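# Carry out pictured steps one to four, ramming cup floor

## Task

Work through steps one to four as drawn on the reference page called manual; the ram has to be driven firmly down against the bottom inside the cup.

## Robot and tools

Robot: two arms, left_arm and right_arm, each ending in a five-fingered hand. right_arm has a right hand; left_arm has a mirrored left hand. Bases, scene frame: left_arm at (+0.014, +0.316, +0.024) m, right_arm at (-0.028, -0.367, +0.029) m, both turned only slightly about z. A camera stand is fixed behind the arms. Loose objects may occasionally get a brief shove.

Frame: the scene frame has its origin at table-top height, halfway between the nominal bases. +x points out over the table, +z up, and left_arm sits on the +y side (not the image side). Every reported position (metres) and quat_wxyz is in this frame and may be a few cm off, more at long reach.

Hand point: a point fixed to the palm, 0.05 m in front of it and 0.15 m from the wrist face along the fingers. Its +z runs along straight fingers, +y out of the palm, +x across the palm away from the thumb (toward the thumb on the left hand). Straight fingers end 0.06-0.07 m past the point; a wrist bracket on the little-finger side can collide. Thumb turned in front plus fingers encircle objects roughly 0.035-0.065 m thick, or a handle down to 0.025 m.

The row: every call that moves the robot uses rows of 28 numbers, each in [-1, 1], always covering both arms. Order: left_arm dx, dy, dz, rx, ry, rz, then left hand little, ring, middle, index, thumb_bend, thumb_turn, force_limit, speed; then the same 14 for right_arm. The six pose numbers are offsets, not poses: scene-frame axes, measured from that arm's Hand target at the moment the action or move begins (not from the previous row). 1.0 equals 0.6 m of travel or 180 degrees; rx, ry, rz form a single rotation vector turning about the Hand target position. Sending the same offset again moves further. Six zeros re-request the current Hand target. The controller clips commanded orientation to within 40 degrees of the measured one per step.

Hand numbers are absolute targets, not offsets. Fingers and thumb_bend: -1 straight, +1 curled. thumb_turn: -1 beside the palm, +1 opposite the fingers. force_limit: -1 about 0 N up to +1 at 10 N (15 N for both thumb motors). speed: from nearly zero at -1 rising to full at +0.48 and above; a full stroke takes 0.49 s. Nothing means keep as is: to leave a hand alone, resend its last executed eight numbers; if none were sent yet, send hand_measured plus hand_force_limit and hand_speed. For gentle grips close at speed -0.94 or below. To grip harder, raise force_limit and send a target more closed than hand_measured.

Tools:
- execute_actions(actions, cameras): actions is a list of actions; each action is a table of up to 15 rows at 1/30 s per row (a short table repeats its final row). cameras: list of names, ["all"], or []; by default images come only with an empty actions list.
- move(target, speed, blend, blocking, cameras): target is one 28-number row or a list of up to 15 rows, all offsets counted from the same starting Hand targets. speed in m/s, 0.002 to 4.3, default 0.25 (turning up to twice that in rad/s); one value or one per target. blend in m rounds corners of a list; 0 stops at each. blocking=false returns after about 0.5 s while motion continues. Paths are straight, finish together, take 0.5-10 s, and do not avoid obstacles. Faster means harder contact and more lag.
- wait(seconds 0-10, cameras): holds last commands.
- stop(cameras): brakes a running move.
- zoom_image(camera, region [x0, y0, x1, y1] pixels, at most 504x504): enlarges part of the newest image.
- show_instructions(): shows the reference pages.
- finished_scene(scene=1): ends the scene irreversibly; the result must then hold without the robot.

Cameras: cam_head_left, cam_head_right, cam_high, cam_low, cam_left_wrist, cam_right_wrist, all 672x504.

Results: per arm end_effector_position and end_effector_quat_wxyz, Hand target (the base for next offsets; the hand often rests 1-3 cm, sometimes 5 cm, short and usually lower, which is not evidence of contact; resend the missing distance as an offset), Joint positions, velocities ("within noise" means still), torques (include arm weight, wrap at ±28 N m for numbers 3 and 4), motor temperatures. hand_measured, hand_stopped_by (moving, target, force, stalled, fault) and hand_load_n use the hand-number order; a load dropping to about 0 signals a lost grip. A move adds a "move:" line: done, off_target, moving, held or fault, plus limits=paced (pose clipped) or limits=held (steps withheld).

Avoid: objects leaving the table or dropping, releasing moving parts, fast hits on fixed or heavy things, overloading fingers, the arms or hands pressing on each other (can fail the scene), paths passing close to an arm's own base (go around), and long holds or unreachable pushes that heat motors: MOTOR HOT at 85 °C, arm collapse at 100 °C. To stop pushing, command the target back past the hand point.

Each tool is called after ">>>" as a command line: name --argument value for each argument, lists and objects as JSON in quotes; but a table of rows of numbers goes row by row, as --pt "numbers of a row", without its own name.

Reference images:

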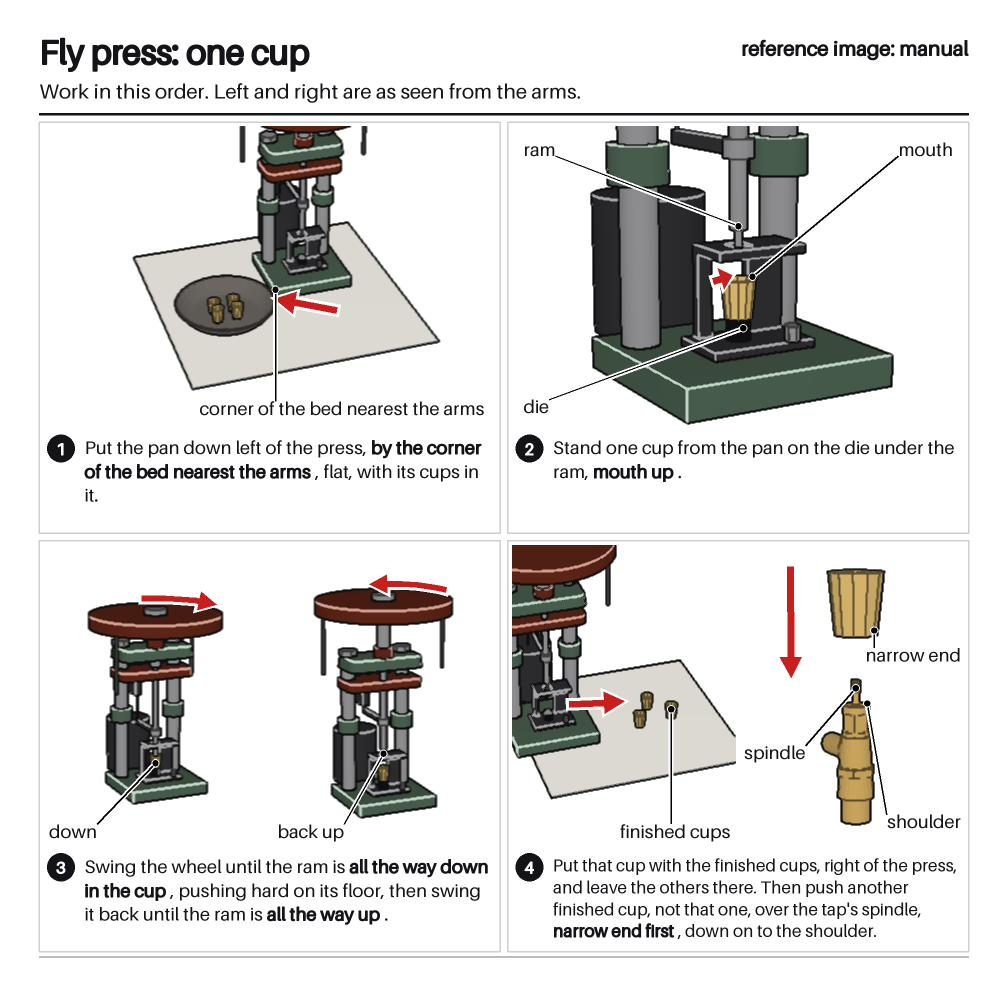

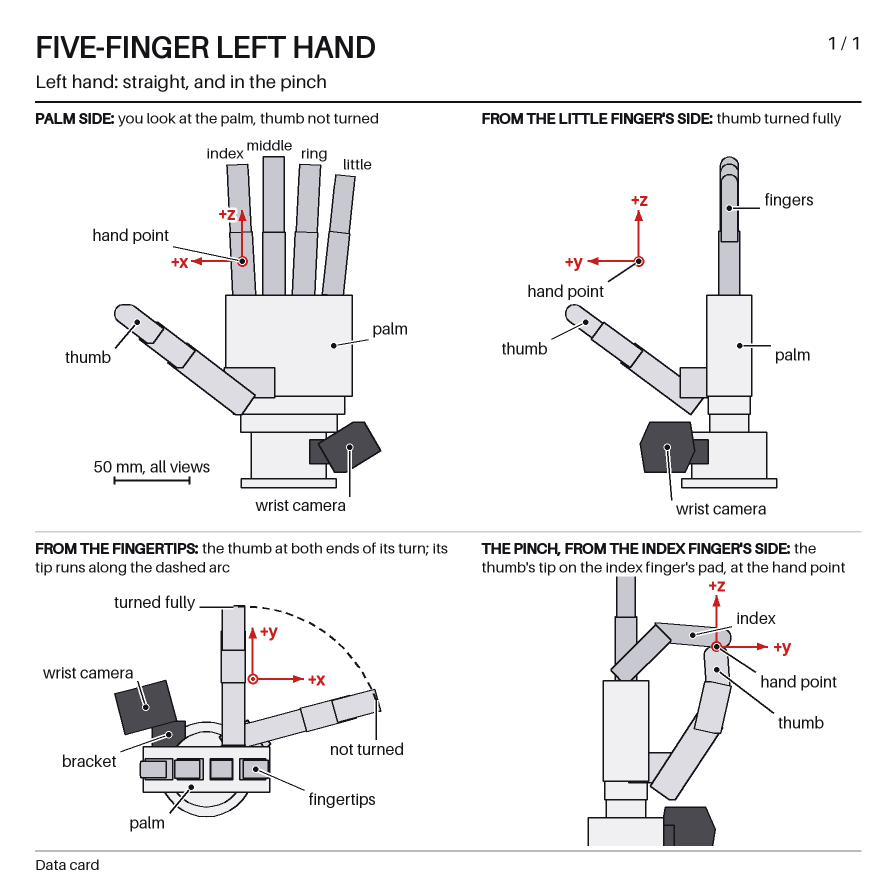

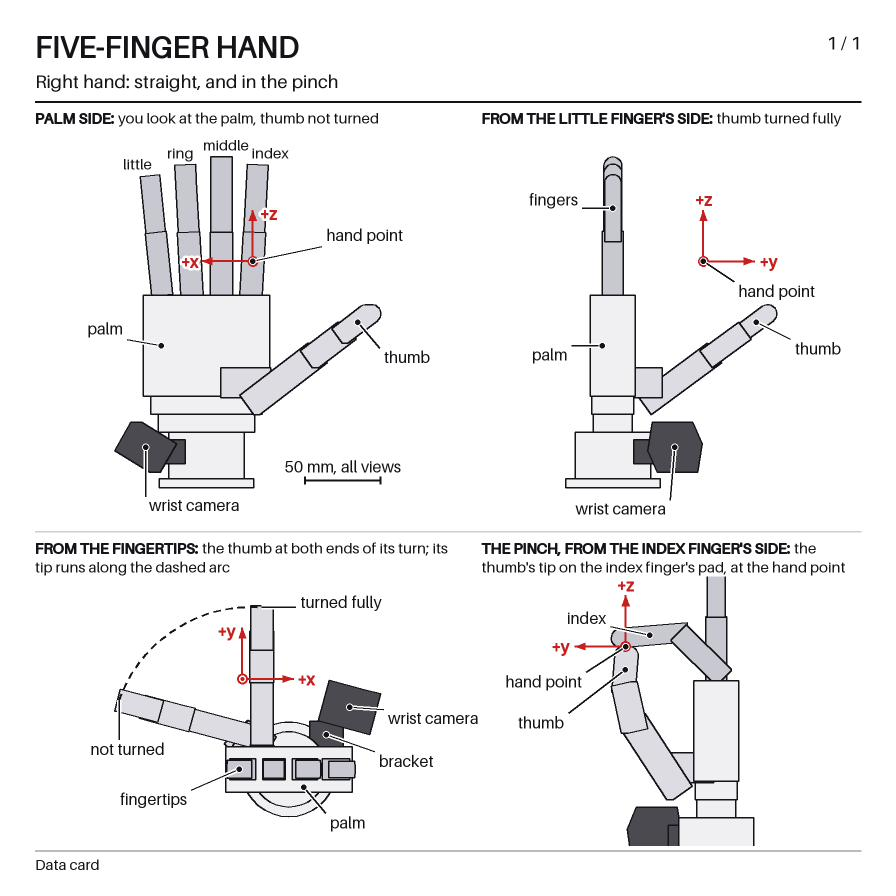

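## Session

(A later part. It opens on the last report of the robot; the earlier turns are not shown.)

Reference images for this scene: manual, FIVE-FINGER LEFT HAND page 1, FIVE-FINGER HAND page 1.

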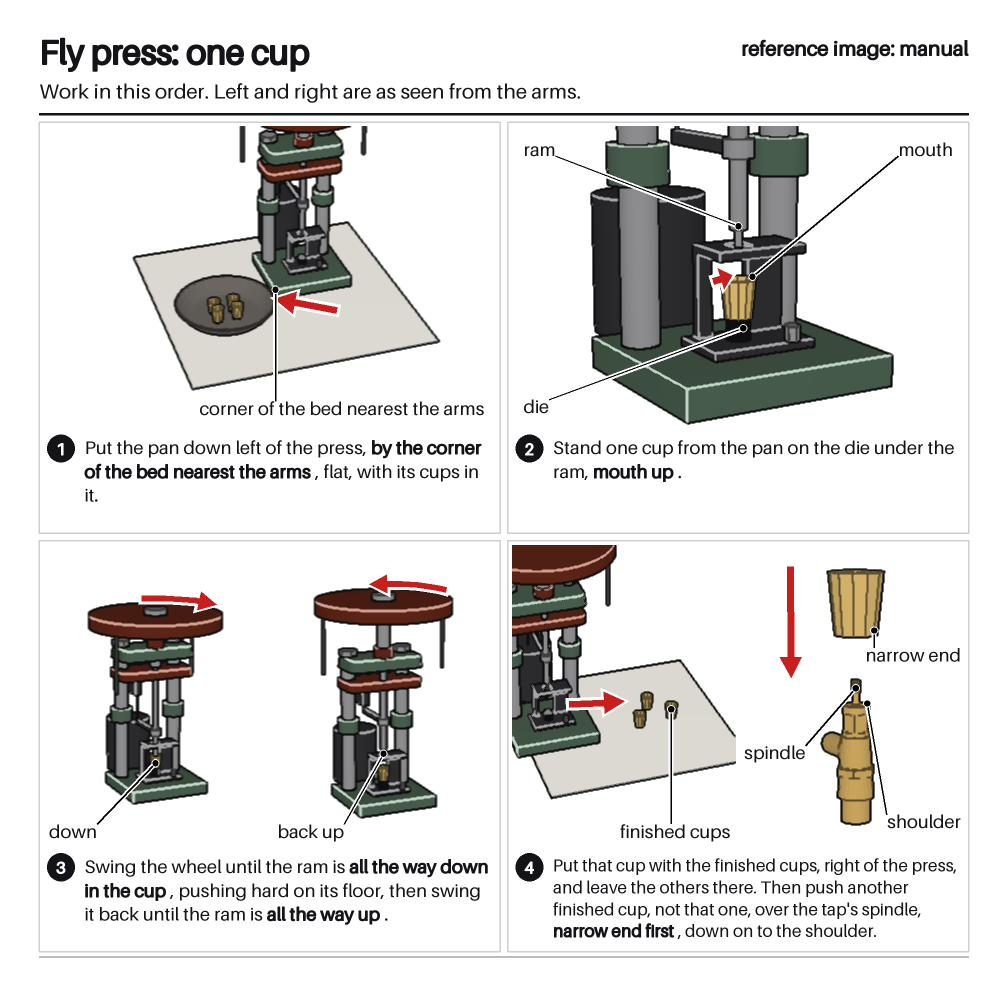

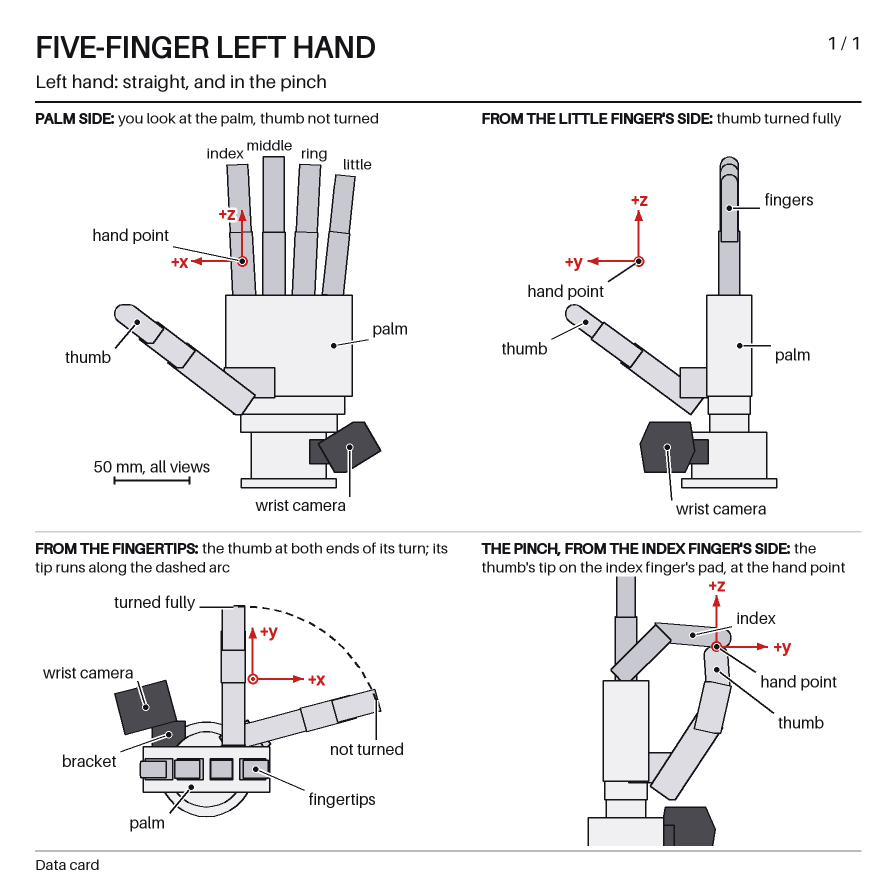

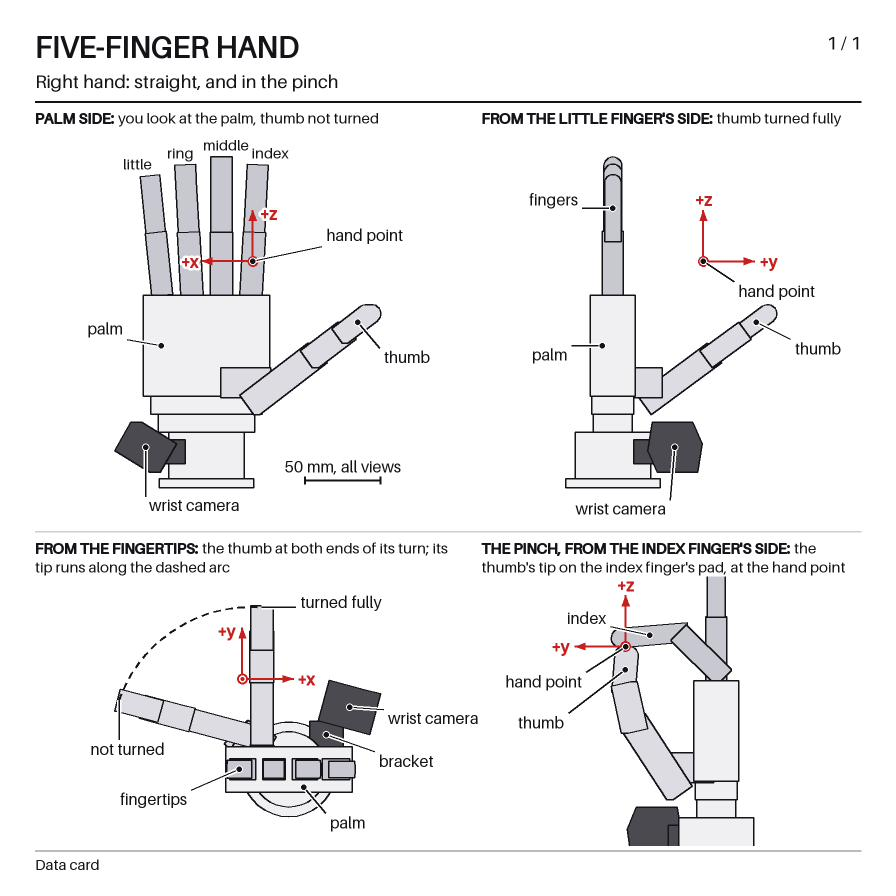

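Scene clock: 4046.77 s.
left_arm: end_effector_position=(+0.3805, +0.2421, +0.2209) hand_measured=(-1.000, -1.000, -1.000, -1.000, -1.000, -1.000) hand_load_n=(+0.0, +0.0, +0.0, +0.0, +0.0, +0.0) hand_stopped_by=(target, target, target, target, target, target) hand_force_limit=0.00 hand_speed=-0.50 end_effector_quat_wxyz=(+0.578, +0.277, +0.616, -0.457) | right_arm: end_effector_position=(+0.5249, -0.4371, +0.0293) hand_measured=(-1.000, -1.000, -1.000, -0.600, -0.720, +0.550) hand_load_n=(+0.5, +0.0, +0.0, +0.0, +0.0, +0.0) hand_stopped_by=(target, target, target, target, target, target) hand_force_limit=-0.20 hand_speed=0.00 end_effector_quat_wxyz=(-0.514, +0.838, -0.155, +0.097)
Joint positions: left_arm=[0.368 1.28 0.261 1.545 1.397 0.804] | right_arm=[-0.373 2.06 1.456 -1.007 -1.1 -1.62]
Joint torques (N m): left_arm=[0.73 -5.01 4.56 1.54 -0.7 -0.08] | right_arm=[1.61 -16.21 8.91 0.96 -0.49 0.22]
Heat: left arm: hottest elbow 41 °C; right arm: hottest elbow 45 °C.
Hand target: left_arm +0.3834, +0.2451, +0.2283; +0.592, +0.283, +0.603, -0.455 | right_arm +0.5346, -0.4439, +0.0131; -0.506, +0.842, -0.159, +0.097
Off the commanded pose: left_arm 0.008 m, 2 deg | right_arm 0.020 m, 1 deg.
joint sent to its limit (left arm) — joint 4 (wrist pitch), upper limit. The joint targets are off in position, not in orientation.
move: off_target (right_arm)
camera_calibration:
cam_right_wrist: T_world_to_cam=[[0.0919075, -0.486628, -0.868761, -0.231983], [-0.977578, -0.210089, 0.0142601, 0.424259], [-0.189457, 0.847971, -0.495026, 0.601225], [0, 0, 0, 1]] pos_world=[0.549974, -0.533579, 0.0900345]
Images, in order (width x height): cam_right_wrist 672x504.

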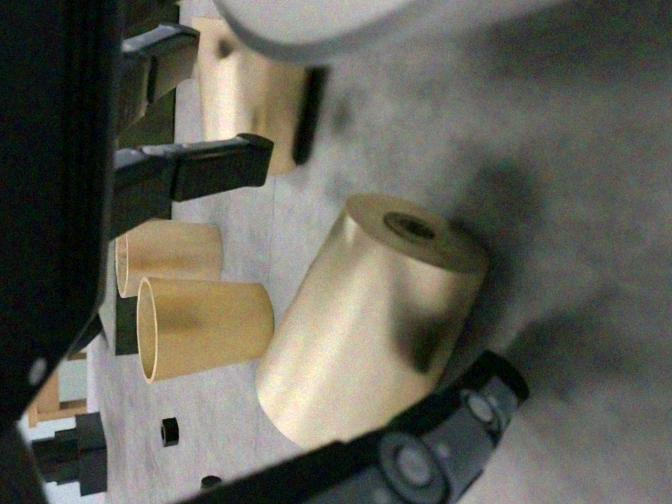

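>>> move --target '[0,0,0,0,0,0,-1,-1,-1,-1,-1,-1,0.0,-0.5,-0.0167,0.005,0.07,-0.0161,-0.0456,0.0267,-1,-1,-1,-0.6,-0.72,0.55,-0.2,0.0]' --speed 0.06 --cameras '["cam_right_wrist"]'

Scene clock: 4079.20 s.
left_arm: end_effector_position=(+0.3805, +0.2421, +0.2209) hand_measured=(-1.000, -1.000, -1.000, -1.000, -1.000, -1.000) hand_load_n=(+0.0, +0.0, +0.0, +0.0, +0.0, +0.0) hand_stopped_by=(target, target, target, target, target, target) hand_force_limit=0.00 hand_speed=-0.50 end_effector_quat_wxyz=(+0.578, +0.277, +0.616, -0.457) | right_arm: end_effector_position=(+0.5203, -0.4385, +0.0396) hand_measured=(-1.000, -1.000, -1.000, -0.600, -0.720, +0.550) hand_load_n=(+0.0, +0.0, +0.0, +0.0, +0.0, +0.0) hand_stopped_by=(target, target, target, target, target, target) hand_force_limit=-0.20 hand_speed=0.00 end_effector_quat_wxyz=(-0.503, +0.849, -0.100, +0.125)
Joint positions: left_arm=[0.368 1.28 0.261 1.545 1.397 0.804] | right_arm=[-0.373 2.02 1.433 -1.04 -1.089 -1.759]
Joint torques (N m): left_arm=[0.67 -5.01 4.57 1.52 -0.69 -0.08] | right_arm=[1.85 -21.48 7.13 -0.44 -0.69 -0.11]
Heat: left arm: hottest elbow 41 °C; right arm: hottest elbow 44 °C.
Hand target: left_arm +0.3834, +0.2451, +0.2283; +0.592, +0.283, +0.603, -0.455 | right_arm +0.5245, -0.4409, +0.0551; -0.498, +0.852, -0.084, +0.140
Off the commanded pose: left_arm 0.008 m, 2 deg | right_arm 0.016 m, 3 deg.
joint sent to its limit (left arm) — joint 4 (wrist pitch), upper limit. The joint targets are off in position, not in orientation.
move: off_target (right_arm)
camera_calibration:
cam_right_wrist: T_world_to_cam=[[0.206254, -0.517648, -0.830361, -0.297932], [-0.959388, -0.273878, -0.0675676, 0.385141], [-0.192442, 0.810575, -0.553114, 0.594108], [0, 0, 0, 1]] pos_world=[0.545281, -0.530311, 0.107241]
Images, in order (width x height): cam_right_wrist 672x504.

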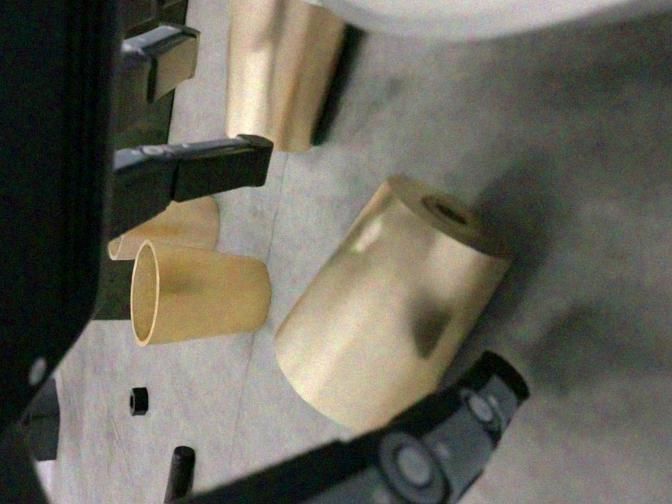

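>>> move --target '[0,0,0,0,0,0,-1,-1,-1,-1,-1,-1,0.0,-0.5,-0.012,0.0077,-0.05,0,0,0,-1,-1,-1,-0.6,-0.72,0.55,-0.2,0.0]' --speed 0.04 --cameras '["cam_right_wrist"]'

Scene clock: 4092.23 s.
left_arm: end_effector_position=(+0.3805, +0.2421, +0.2209) hand_measured=(-1.000, -1.000, -1.000, -1.000, -1.000, -1.000) hand_load_n=(+0.0, +0.0, +0.0, +0.0, +0.0, +0.0) hand_stopped_by=(target, target, target, target, target, target) hand_force_limit=0.00 hand_speed=-0.50 end_effector_quat_wxyz=(+0.578, +0.277, +0.616, -0.457) | right_arm: end_effector_position=(+0.5103, -0.4353, +0.0263) hand_measured=(-1.000, -1.000, -1.000, -0.600, -0.720, +0.550) hand_load_n=(+0.0, +0.0, +0.0, +0.0, -1.0, +1.0) hand_stopped_by=(target, target, target, target, target, target) hand_force_limit=-0.20 hand_speed=0.00 end_effector_quat_wxyz=(-0.504, +0.849, -0.102, +0.122)
Joint positions: left_arm=[0.368 1.28 0.261 1.545 1.397 0.804] | right_arm=[-0.374 2.02 1.39 -1.003 -1.089 -1.759]
Joint torques (N m): left_arm=[0.62 -5.01 4.57 1.55 -0.7 -0.08] | right_arm=[1.79 -19.19 6.16 1.36 -0.71 -0.08]
Heat: left arm: hottest elbow 41 °C; right arm: hottest elbow 44 °C.
Hand target: left_arm +0.3834, +0.2451, +0.2283; +0.592, +0.283, +0.603, -0.455 | right_arm +0.5173, -0.4363, +0.0251; -0.498, +0.852, -0.084, +0.140
Off the commanded pose: left_arm 0.008 m, 2 deg | right_arm 0.007 m, 3 deg.
joint sent to its limit (left arm) — joint 4 (wrist pitch), upper limit. The joint targets are off in position, not in orientation.
move: off_target (right_arm)
camera_calibration:
cam_right_wrist: T_world_to_cam=[[0.200755, -0.516067, -0.83269, -0.30166], [-0.960179, -0.272245, -0.0627647, 0.376475], [-0.194305, 0.812131, -0.550171, 0.583808], [0, 0, 0, 1]] pos_world=[0.53548, -0.527312, 0.0936344]
Images, in order (width x height): cam_right_wrist 672x504.

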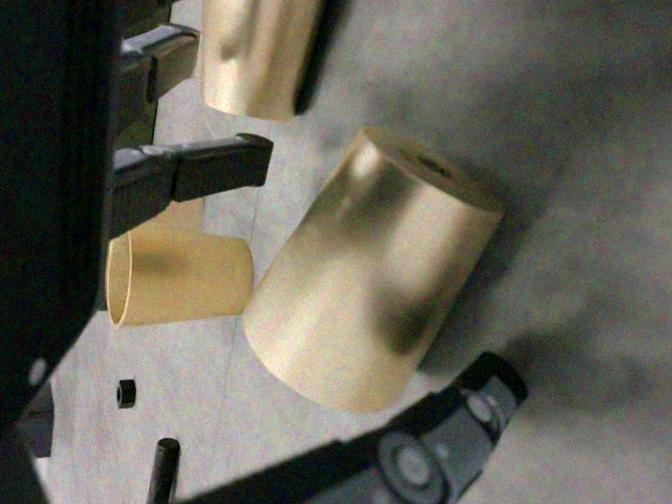

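>>> execute_actions --actions '[[[0,0,0,0,0,0,-1,-1,-1,-1,-1,-1,0.0,-0.5,0,0,0,0,0,0,-1,-1,-1,-0.6,-0.58,0.55,-0.2,-0.6]]]'

>>> move --target '[0,0,0,0,0,0,-1,-1,-1,-1,-1,-1,0.0,-0.5,0.005,0.0025,-0.015,0,0,0,-1,-1,-1,-0.6,-0.58,0.55,-0.2,-0.6]' --speed 0.03 --cameras '["cam_right_wrist"]'

Scene clock: 4101.03 s.
left_arm: end_effector_position=(+0.3805, +0.2421, +0.2209) hand_measured=(-1.000, -1.000, -1.000, -1.000, -1.000, -1.000) hand_load_n=(+0.0, +0.0, -0.5, +0.0, +0.0, +0.0) hand_stopped_by=(target, target, target, target, target, target) hand_force_limit=0.00 hand_speed=-0.50 end_effector_quat_wxyz=(+0.578, +0.277, +0.616, -0.457) | right_arm: end_effector_position=(+0.5081, -0.4407, +0.0242) hand_measured=(-1.000, -1.000, -1.000, -0.600, -0.580, +0.550) hand_load_n=(+0.0, +0.0, +0.0, +0.0, +0.5, +1.0) hand_stopped_by=(target, target, target, target, target, target) hand_force_limit=-0.20 hand_speed=-0.60 end_effector_quat_wxyz=(-0.503, +0.849, -0.107, +0.125)
Joint positions: left_arm=[0.368 1.28 0.261 1.545 1.397 0.804] | right_arm=[-0.385 2.02 1.384 -0.997 -1.088 -1.759]
Joint torques (N m): left_arm=[0.62 -4.89 4.55 1.54 -0.7 -0.08] | right_arm=[1.96 -19.02 6.64 1.02 -0.73 -0.08]
Heat: left arm: hottest elbow 41 °C; right arm: hottest elbow 43 °C.
Hand target: left_arm +0.3834, +0.2451, +0.2283; +0.592, +0.283, +0.603, -0.455 | right_arm +0.5173, -0.4363, +0.0251; -0.498, +0.852, -0.084, +0.140
Off the commanded pose: left_arm 0.008 m, 2 deg | right_arm 0.010 m, 3 deg.
joint sent to its limit (left arm) — joint 4 (wrist pitch), upper limit. The joint targets are off in position, not in orientation.

Scene clock: 4102.03 s.
left_arm: end_effector_position=(+0.3805, +0.2421, +0.2209) hand_measured=(-1.000, -1.000, -1.000, -1.000, -1.000, -1.000) hand_load_n=(+0.0, +0.0, +0.0, +0.0, +0.0, +0.0) hand_stopped_by=(target, target, target, target, target, target) hand_force_limit=0.00 hand_speed=-0.50 end_effector_quat_wxyz=(+0.578, +0.277, +0.616, -0.457) | right_arm: end_effector_position=(+0.5086, -0.4409, +0.0236) hand_measured=(-1.000, -1.000, -1.000, -0.600, -0.580, +0.550) hand_load_n=(+0.0, +0.0, +0.0, +0.0, +0.5, +3.0) hand_stopped_by=(target, target, target, target, target, target) hand_force_limit=-0.20 hand_speed=-0.60 end_effector_quat_wxyz=(-0.502, +0.849, -0.107, +0.126)
Joint positions: left_arm=[0.368 1.28 0.261 1.545 1.397 0.804] | right_arm=[-0.385 2.02 1.382 -0.991 -1.088 -1.758]
Joint torques (N m): left_arm=[0.67 -4.95 4.53 1.54 -0.69 -0.08] | right_arm=[2.14 -17.73 6.79 1.87 -0.73 0.01]
Heat: left arm: hottest elbow 41 °C; right arm: hottest elbow 43 °C.
Hand target: left_arm +0.3834, +0.2451, +0.2283; +0.592, +0.283, +0.603, -0.455 | right_arm +0.5203, -0.4348, +0.0161; -0.498, +0.852, -0.084, +0.140
Off the commanded pose: left_arm 0.008 m, 2 deg | right_arm 0.015 m, 3 deg.
joint sent to its limit (left arm) — joint 4 (wrist pitch), upper limit. The joint targets are off in position, not in orientation.
move: off_target (right_arm)
camera_calibration:
cam_right_wrist: T_world_to_cam=[[0.196757, -0.520579, -0.830833, -0.306471], [-0.963072, -0.261468, -0.0642436, 0.379409], [-0.183793, 0.812792, -0.552801, 0.581562], [0, 0, 0, 1]] pos_world=[0.532585, -0.533028, 0.0912363]
Images, in order (width x height): cam_right_wrist 672x504.

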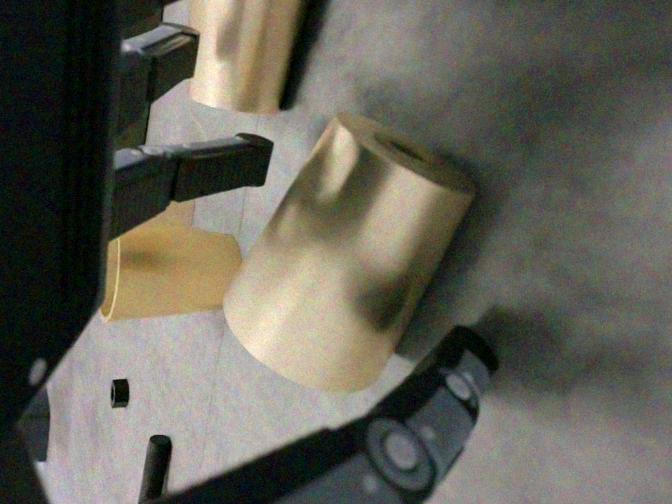

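>>> move --target '[0,0,0,0,0,0,-1,-1,-1,-1,-1,-1,0.0,-0.5,0.008,0.0147,0.01,0,0,0,-1,-1,-1,-0.6,-0.58,0.55,-0.2,-0.6]' --speed 0.03 --cameras '["cam_right_wrist"]'

Scene clock: 4111.80 s.
left_arm: end_effector_position=(+0.3805, +0.2421, +0.2209) hand_measured=(-1.000, -1.000, -1.000, -1.000, -1.000, -1.000) hand_load_n=(+0.0, +0.0, +0.5, +0.0, +0.0, +0.0) hand_stopped_by=(target, target, target, target, target, target) hand_force_limit=0.00 hand_speed=-0.50 end_effector_quat_wxyz=(+0.578, +0.277, +0.616, -0.457) | right_arm: end_effector_position=(+0.5128, -0.4388, +0.0235) hand_measured=(-1.000, -1.000, -1.000, -0.600, -0.580, +0.550) hand_load_n=(+0.0, +0.0, +0.0, +0.0, +1.5, +2.5) hand_stopped_by=(target, target, target, target, target, target) hand_force_limit=-0.20 hand_speed=-0.60 end_effector_quat_wxyz=(-0.501, +0.848, -0.111, +0.128)
Joint positions: left_arm=[0.368 1.28 0.261 1.545 1.397 0.804] | right_arm=[-0.379 2.02 1.382 -0.964 -1.088 -1.724]
Joint torques (N m): left_arm=[0.67 -4.95 4.56 1.54 -0.69 -0.08] | right_arm=[2.96 -18.78 6.72 1.73 -0.75 0.06]
Heat: left arm: hottest elbow 41 °C; right arm: hottest elbow 43 °C.
Hand target: left_arm +0.3834, +0.2451, +0.2283; +0.592, +0.283, +0.603, -0.455 | right_arm +0.5251, -0.4259, +0.0221; -0.498, +0.852, -0.084, +0.140
Off the commanded pose: left_arm 0.008 m, 2 deg | right_arm 0.018 m, 3 deg.
joint sent to its limit (left arm) — joint 4 (wrist pitch), upper limit. The joint targets are off in position, not in orientation.
move: off_target (right_arm)
camera_calibration:
cam_right_wrist: T_world_to_cam=[[0.189871, -0.522206, -0.831414, -0.303518], [-0.965677, -0.25221, -0.0621211, 0.389359], [-0.177251, 0.814672, -0.55217, 0.578074], [0, 0, 0, 1]] pos_world=[0.536088, -0.53124, 0.0910334]
Images, in order (width x height): cam_right_wrist 672x504.

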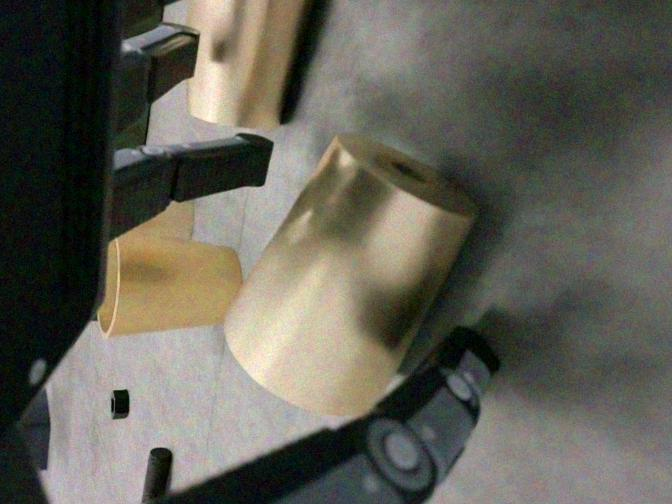

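>>> move --target '[0,0,0,0,0,0,-1,-1,-1,-1,-1,-1,0.0,-0.5,0.0,0.005,0.012,0,0,0,-1,-1,-1,-0.5,-0.58,0.55,-0.2,-0.6]' --speed 0.03 --cameras '["cam_right_wrist"]'

Scene clock: 4124.27 s.
left_arm: end_effector_position=(+0.3805, +0.2421, +0.2209) hand_measured=(-1.000, -1.000, -1.000, -1.000, -1.000, -1.000) hand_load_n=(+0.0, +0.0, +0.0, +0.0, +0.0, +0.0) hand_stopped_by=(target, target, target, target, target, target) hand_force_limit=0.00 hand_speed=-0.50 end_effector_quat_wxyz=(+0.578, +0.277, +0.616, -0.457) | right_arm: end_effector_position=(+0.5151, -0.4354, +0.0233) hand_measured=(-1.000, -1.000, -1.000, -0.500, -0.580, +0.550) hand_load_n=(+0.0, +0.0, +0.0, +0.0, +1.0, +0.5) hand_stopped_by=(target, target, target, target, target, target) hand_force_limit=-0.20 hand_speed=-0.60 end_effector_quat_wxyz=(-0.501, +0.849, -0.107, +0.129)
Joint positions: left_arm=[0.368 1.28 0.261 1.545 1.397 0.804] | right_arm=[-0.371 2.02 1.382 -0.954 -1.088 -1.721]
Joint torques (N m): left_arm=[0.62 -5.01 4.55 1.54 -0.7 -0.07] | right_arm=[2.84 -19.9 6.63 1.31 -0.74 0.13]
Heat: left arm: hottest elbow 40 °C; right arm: hottest elbow 42 °C.
Hand target: left_arm +0.3834, +0.2451, +0.2283; +0.592, +0.283, +0.603, -0.455 | right_arm +0.5251, -0.4229, +0.0293; -0.498, +0.852, -0.084, +0.140
Off the commanded pose: left_arm 0.008 m, 2 deg | right_arm 0.017 m, 3 deg.
joint sent to its limit (left arm) — joint 4 (wrist pitch), upper limit. The joint targets are off in position, not in orientation.
move: off_target (right_arm)
camera_calibration:
cam_right_wrist: T_world_to_cam=[[0.198102, -0.523073, -0.828945, -0.306928], [-0.963682, -0.258456, -0.0672132, 0.388745], [-0.179089, 0.812155, -0.555276, 0.575457], [0, 0, 0, 1]] pos_world=[0.538487, -0.527433, 0.0912402]
Images, in order (width x height): cam_right_wrist 672x504.

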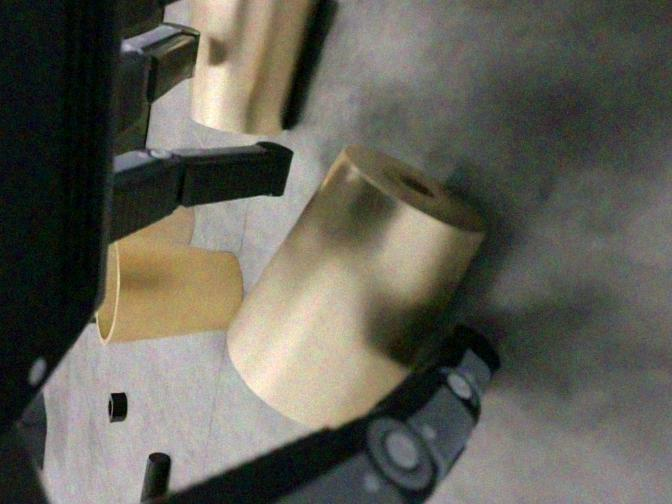

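>>> execute_actions --actions '[[[0,0,0,0,0,0,-1,-1,-1,-1,-1,-1,0.0,-0.5,0,0,0,0,0,0,-1,-1,-1,0.2,-0.3,0.55,-0.2,-0.85]]]'

>>> wait --seconds 3 --cameras '["cam_right_wrist"]'

Scene clock: 4132.50 s.
left_arm: end_effector_position=(+0.3805, +0.2421, +0.2209) hand_measured=(-1.000, -1.000, -1.000, -1.000, -1.000, -1.000) hand_load_n=(+0.0, +0.0, +0.0, +0.0, +0.0, +0.0) hand_stopped_by=(target, target, target, target, target, target) hand_force_limit=0.00 hand_speed=-0.50 end_effector_quat_wxyz=(+0.578, +0.277, +0.616, -0.457) | right_arm: end_effector_position=(+0.5167, -0.4291, +0.0221) hand_measured=(-1.000, -1.000, -1.000, -0.156, -0.394, +0.550) hand_load_n=(+0.0, +0.0, +0.0, +5.0, +6.5, -1.0) hand_stopped_by=(target, target, target, force, force, target) hand_force_limit=-0.20 hand_speed=-0.85 end_effector_quat_wxyz=(-0.501, +0.850, -0.097, +0.130)
Joint positions: left_arm=[0.368 1.28 0.261 1.545 1.397 0.804] | right_arm=[-0.359 2.02 1.379 -0.947 -1.088 -1.73]
Joint torques (N m): left_arm=[0.73 -5.01 4.56 1.54 -0.69 -0.08] | right_arm=[1.96 -19.9 6.82 1.01 -0.74 0.15]
Heat: left arm: hottest elbow 40 °C; right arm: hottest elbow 42 °C.
Hand target: left_arm +0.3834, +0.2451, +0.2283; +0.592, +0.283, +0.603, -0.455 | right_arm +0.5251, -0.4229, +0.0293; -0.498, +0.852, -0.084, +0.140
Off the commanded pose: left_arm 0.008 m, 2 deg | right_arm 0.013 m, 2 deg.
joint sent to its limit (left arm) — joint 4 (wrist pitch), upper limit. The joint targets are off in position, not in orientation.

Scene clock: 4135.50 s.
left_arm: end_effector_position=(+0.3805, +0.2421, +0.2209) hand_measured=(-1.000, -1.000, -1.000, -1.000, -1.000, -1.000) hand_load_n=(+0.0, +0.0, +0.0, +0.0, +0.0, +0.0) hand_stopped_by=(target, target, target, target, target, target) hand_force_limit=0.00 hand_speed=-0.50 end_effector_quat_wxyz=(+0.578, +0.277, +0.616, -0.457) | right_arm: end_effector_position=(+0.5167, -0.4291, +0.0221) hand_measured=(-1.000, -1.000, -1.000, -0.156, -0.394, +0.550) hand_load_n=(+0.0, +0.0, +0.0, +5.0, +6.5, -1.0) hand_stopped_by=(target, target, target, force, force, target) hand_force_limit=-0.20 hand_speed=-0.85 end_effector_quat_wxyz=(-0.501, +0.850, -0.097, +0.130)
Joint positions: left_arm=[0.368 1.28 0.261 1.545 1.397 0.804] | right_arm=[-0.359 2.02 1.379 -0.947 -1.088 -1.73]
Joint torques (N m): left_arm=[0.67 -5.01 4.56 1.57 -0.69 -0.08] | right_arm=[2.02 -19.9 6.84 0.94 -0.75 0.15]
Heat: left arm: hottest elbow 40 °C; right arm: hottest elbow 42 °C.
Hand target: left_arm +0.3834, +0.2451, +0.2283; +0.592, +0.283, +0.603, -0.455 | right_arm +0.5251, -0.4229, +0.0293; -0.498, +0.852, -0.084, +0.140
Off the commanded pose: left_arm 0.008 m, 2 deg | right_arm 0.013 m, 2 deg.
wait: 3.00 s; at rest by 0.17 s
camera_calibration:
cam_right_wrist: T_world_to_cam=[[0.216532, -0.523559, -0.824014, -0.314886], [-0.958433, -0.27463, -0.0773605, 0.382493], [-0.185796, 0.806513, -0.561263, 0.571095], [0, 0, 0, 1]] pos_world=[0.540884, -0.520413, 0.0906536]
Images, in order (width x height): cam_right_wrist 672x504.

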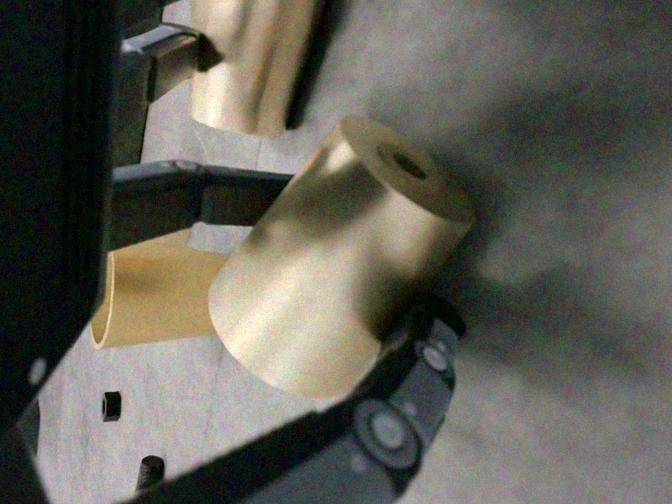

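>>> move --target '[0,0,0,0,0,0,-1,-1,-1,-1,-1,-1,0.0,-0.5,0.0,0.0,0.08,0,0,0,-1,-1,-1,0.2,-0.3,0.55,-0.2,-0.85]' --speed 0.05 --cameras '["cam_right_wrist", "cam_low"]'

Scene clock: 4141.30 s.
left_arm: end_effector_position=(+0.3805, +0.2421, +0.2209) hand_measured=(-1.000, -1.000, -1.000, -1.000, -1.000, -1.000) hand_load_n=(+0.0, +0.0, +0.0, +0.0, +0.0, -0.5) hand_stopped_by=(target, target, target, target, target, target) hand_force_limit=0.00 hand_speed=-0.50 end_effector_quat_wxyz=(+0.578, +0.277, +0.616, -0.457) | right_arm: end_effector_position=(+0.5070, -0.4255, +0.0456) hand_measured=(-1.000, -1.000, -1.000, -0.156, -0.394, +0.550) hand_load_n=(+0.0, +0.0, +0.0, +3.5, +3.5, +0.5) hand_stopped_by=(target, target, target, force, force, target) hand_force_limit=-0.20 hand_speed=-0.85 end_effector_quat_wxyz=(-0.503, +0.850, -0.103, +0.119)
Joint positions: left_arm=[0.368 1.28 0.261 1.545 1.397 0.804] | right_arm=[-0.359 1.975 1.378 -1.016 -1.086 -1.73]
Joint torques (N m): left_arm=[0.56 -5.01 4.56 1.52 -0.7 -0.08] | right_arm=[1.9 -21.54 10.02 -0.51 -0.82 0.16]
Heat: left arm: hottest elbow 40 °C; right arm: hottest elbow 42 °C.
Hand target: left_arm +0.3834, +0.2451, +0.2283; +0.592, +0.283, +0.603, -0.455 | right_arm +0.5251, -0.4229, +0.0773; -0.498, +0.852, -0.084, +0.140
Off the commanded pose: left_arm 0.008 m, 2 deg | right_arm 0.037 m, 3 deg.
joint sent to its limit (left arm) — joint 4 (wrist pitch), upper limit. The joint targets are off in position, not in orientation.
move: off_target (right_arm)
camera_calibration:
cam_right_wrist: T_world_to_cam=[[0.196048, -0.516749, -0.833388, -0.27773], [-0.960048, -0.274211, -0.0558173, 0.376012], [-0.19968, 0.811036, -0.549863, 0.588137], [0, 0, 0, 1]] pos_world=[0.532877, -0.51741, 0.112925]
Images, in order (width x height): cam_low 672x504, cam_right_wrist 672x504.

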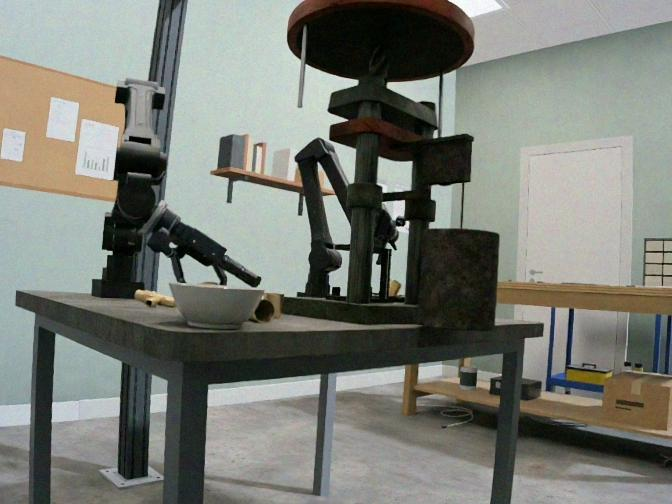

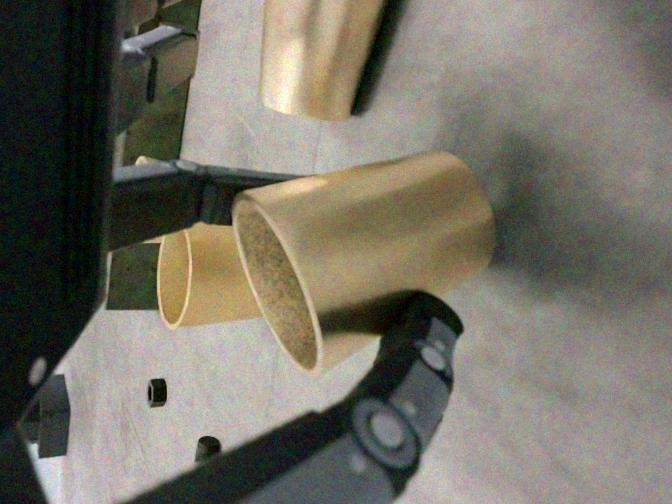

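>>> move --target '[0,0,0,0,0,0,-1,-1,-1,-1,-1,-1,0.0,-0.5,0.0,-0.003,-0.07,0,0,0,-1,-1,-1,0.2,-0.3,0.55,-0.2,-0.85]' --speed 0.03 --cameras '["cam_right_wrist"]'

Scene clock: 4170.47 s.
left_arm: end_effector_position=(+0.3805, +0.2421, +0.2209) hand_measured=(-1.000, -1.000, -1.000, -1.000, -1.000, -1.000) hand_load_n=(+0.0, -0.5, +0.0, +0.0, +0.0, +0.0) hand_stopped_by=(target, target, target, target, target, target) hand_force_limit=0.00 hand_speed=-0.50 end_effector_quat_wxyz=(+0.578, +0.277, +0.616, -0.457) | right_arm: end_effector_position=(+0.5162, -0.4291, +0.0404) hand_measured=(-1.000, -1.000, -1.000, -0.156, -0.394, +0.550) hand_load_n=(+0.0, +0.0, +0.0, +4.0, +3.5, +0.5) hand_stopped_by=(target, target, target, force, force, target) hand_force_limit=-0.20 hand_speed=-0.85 end_effector_quat_wxyz=(-0.499, +0.851, -0.097, +0.134)
Joint positions: left_arm=[0.368 1.28 0.261 1.545 1.397 0.804] | right_arm=[-0.359 1.985 1.379 -0.967 -1.086 -1.721]
Joint torques (N m): left_arm=[0.67 -5.01 4.55 1.52 -0.7 -0.08] | right_arm=[1.61 -17.32 7.6 0.99 -0.8 0.1]
Heat: left arm: hottest elbow 40 °C; right arm: hottest elbow 42 °C.
Hand target: left_arm +0.3834, +0.2451, +0.2283; +0.592, +0.283, +0.603, -0.455 | right_arm +0.5251, -0.4247, +0.0353; -0.498, +0.852, -0.084, +0.140
Off the commanded pose: left_arm 0.008 m, 2 deg | right_arm 0.011 m, 2 deg.
joint sent to its limit (left arm) — joint 4 (wrist pitch), upper limit. The joint targets are off in position, not in orientation.
move: off_target (right_arm)
camera_calibration:
cam_right_wrist: T_world_to_cam=[[0.219399, -0.527814, -0.820534, -0.303066], [-0.959092, -0.270901, -0.0821887, 0.38559], [-0.178903, 0.805, -0.565658, 0.577284], [0, 0, 0, 1]] pos_world=[0.539587, -0.520219, 0.10956]
Images, in order (width x height): cam_right_wrist 672x504.

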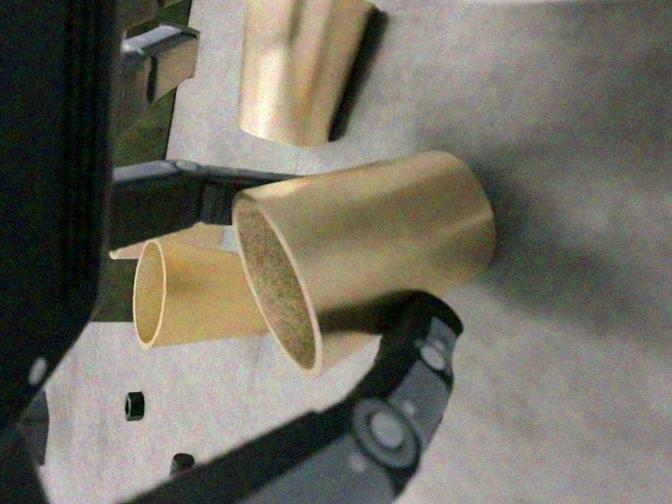

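>>> move --pt "0 0 0 0 0 0 -1 -1 -1 -1 -1 -1 0.0 -0.5 0.0 0.0 0.1 0 0 0 -1 -1 -1 0.2 -0.3 0.55 -0.2 -0.85" --pt "0 0 0 0 0 0 -1 -1 -1 -1 -1 -1 0.0 -0.5 -0.19 -0.025 0.1 0 0 -0.111 -1 -1 -1 0.2 -0.3 0.55 -0.2 -0.85" --speed 0.08 --blend 0.01 --cameras '["cam_right_wrist", "cam_head_left"]'

Scene clock: 4206.43 s.
left_arm: end_effector_position=(+0.3805, +0.2421, +0.2209) hand_measured=(-1.000, -1.000, -1.000, -1.000, -1.000, -1.000) hand_load_n=(+0.0, +0.0, +0.0, +0.0, +0.0, +0.0) hand_stopped_by=(target, target, target, target, target, target) hand_force_limit=0.00 hand_speed=-0.50 end_effector_quat_wxyz=(+0.578, +0.277, +0.616, -0.457) | right_arm: end_effector_position=(+0.4015, -0.4298, +0.0783) hand_measured=(-1.000, -1.000, -1.000, -0.156, -0.394, +0.550) hand_load_n=(-0.5, +0.0, +0.0, +3.5, +3.0, +0.5) hand_stopped_by=(target, target, target, force, force, target) hand_force_limit=-0.20 hand_speed=-0.85 end_effector_quat_wxyz=(-0.471, +0.828, -0.233, +0.198)
Joint positions: left_arm=[0.368 1.28 0.261 1.545 1.397 0.804] | right_arm=[-0.462 1.56 0.873 -0.545 -1.038 -1.305]
Joint torques (N m): left_arm=[0.67 -5.01 4.57 1.55 -0.69 -0.08] | right_arm=[0.62 -15.09 7.54 1.8 -0.74 0.28]
Heat: left arm: hottest elbow 40 °C; right arm: hottest elbow 41 °C.
Hand target: left_arm +0.3834, +0.2451, +0.2283; +0.592, +0.283, +0.603, -0.455 | right_arm +0.4111, -0.4397, +0.0953; -0.466, +0.824, -0.231, +0.224
Off the commanded pose: left_arm 0.008 m, 2 deg | right_arm 0.022 m, 3 deg.
joint sent to its limit (left arm) — joint 4 (wrist pitch), upper limit. The joint targets are off in position, not in orientation.
move: off_target (right_arm)
camera_calibration:
cam_right_wrist: T_world_to_cam=[[0.0266643, -0.567024, -0.82327, -0.186479], [-0.997874, 0.0338965, -0.0556655, 0.422844], [0.0594696, 0.823004, -0.564914, 0.490711], [0, 0, 0, 1]] pos_world=[0.397735, -0.523928, 0.147224]
Images, in order (width x height): cam_head_left 672x504, cam_right_wrist 672x504.

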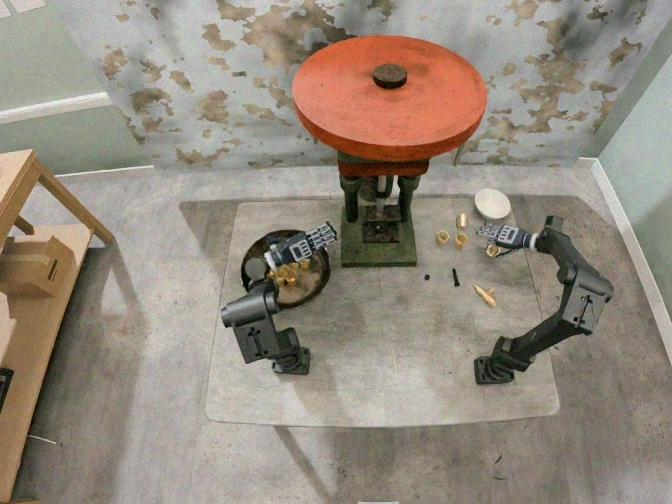

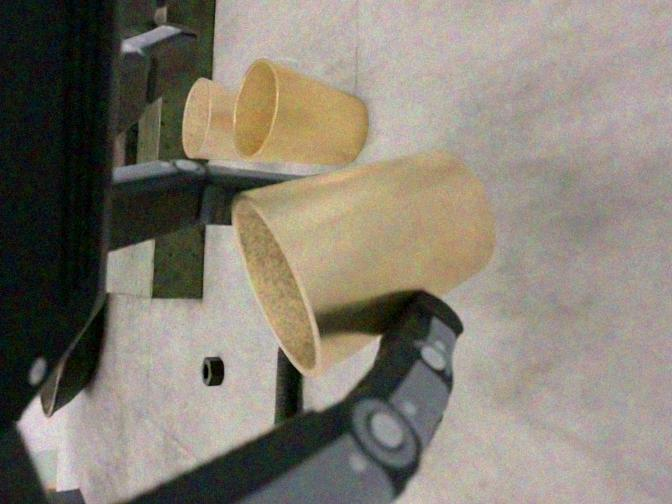

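>>> move --target '[0,0,0,0,0,0,-1,-1,-1,-1,-1,-1,0.0,-0.5,0.0,0.0,-0.03,-0.0912,-0.1147,0.08,-1,-1,-1,0.2,-0.3,0.55,-0.2,-0.85]' --speed 0.1 --cameras '["cam_right_wrist", "cam_low"]'

>>> zoom_image --camera "cam_low" --region '[120, 170, 320, 330]'

Scene clock: 4245.80 s.
left_arm: end_effector_position=(+0.3805, +0.2421, +0.2209) hand_measured=(-1.000, -1.000, -1.000, -1.000, -1.000, -1.000) hand_load_n=(+0.0, +0.0, +0.0, +0.0, +0.0, +0.0) hand_stopped_by=(target, target, target, target, target, target) hand_force_limit=0.00 hand_speed=-0.50 end_effector_quat_wxyz=(+0.578, +0.277, +0.616, -0.457) | right_arm: end_effector_position=(+0.3965, -0.4357, +0.0569) hand_measured=(-1.000, -1.000, -1.000, -0.156, -0.394, +0.550) hand_load_n=(+0.0, +0.0, +0.0, +3.5, +3.5, +1.0) hand_stopped_by=(target, target, target, force, force, target) hand_force_limit=-0.20 hand_speed=-0.85 end_effector_quat_wxyz=(-0.412, +0.858, -0.037, +0.304)
Joint positions: left_arm=[0.368 1.28 0.261 1.545 1.397 0.804] | right_arm=[-0.462 1.52 0.76 -0.459 -1.038 -1.761]
Joint torques (N m): left_arm=[0.62 -5.01 4.56 1.57 -0.7 -0.08] | right_arm=[1.38 -14.21 7.2 1.87 -1.5 -0.13]
Heat: left arm: hottest elbow 40 °C; right arm: hottest elbow 41 °C.
Hand target: left_arm +0.3834, +0.2451, +0.2283; +0.592, +0.283, +0.603, -0.455 | right_arm +0.4111, -0.4397, +0.0773; -0.402, +0.851, -0.006, +0.338
Off the commanded pose: left_arm 0.008 m, 2 deg | right_arm 0.025 m, 5 deg.
joint sent to its limit (left arm) — joint 4 (wrist pitch), upper limit. The joint targets are off in position, not in orientation.
move: off_target (right_arm)
camera_calibration:
cam_right_wrist: T_world_to_cam=[[0.399662, -0.703672, -0.587466, -0.428168], [-0.910374, -0.229752, -0.344142, 0.283763], [0.107191, 0.672354, -0.732427, 0.408797], [0, 0, 0, 1]] pos_world=[0.385634, -0.51095, 0.145535]
Images, in order (width x height): cam_low 672x504, cam_right_wrist 672x504.

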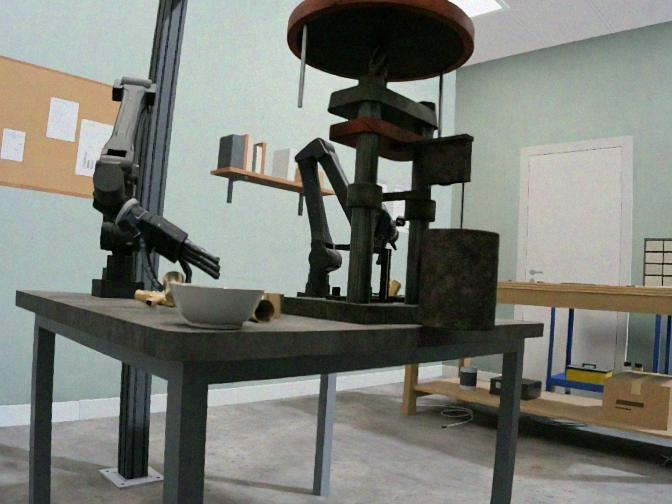

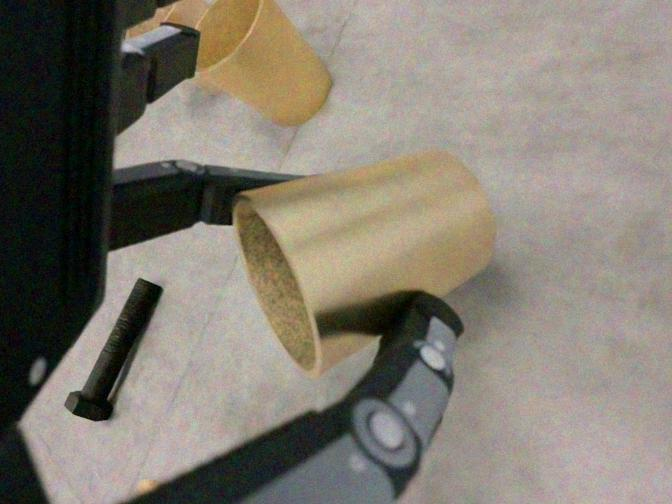

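Scaled by 2.520.

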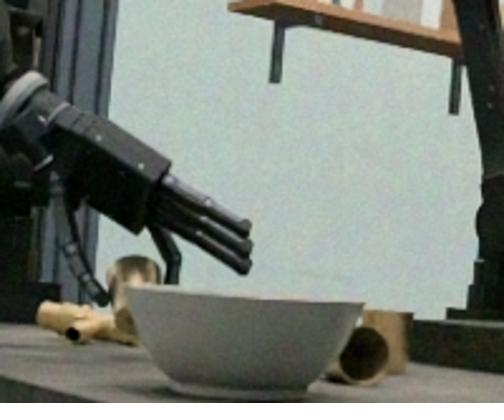

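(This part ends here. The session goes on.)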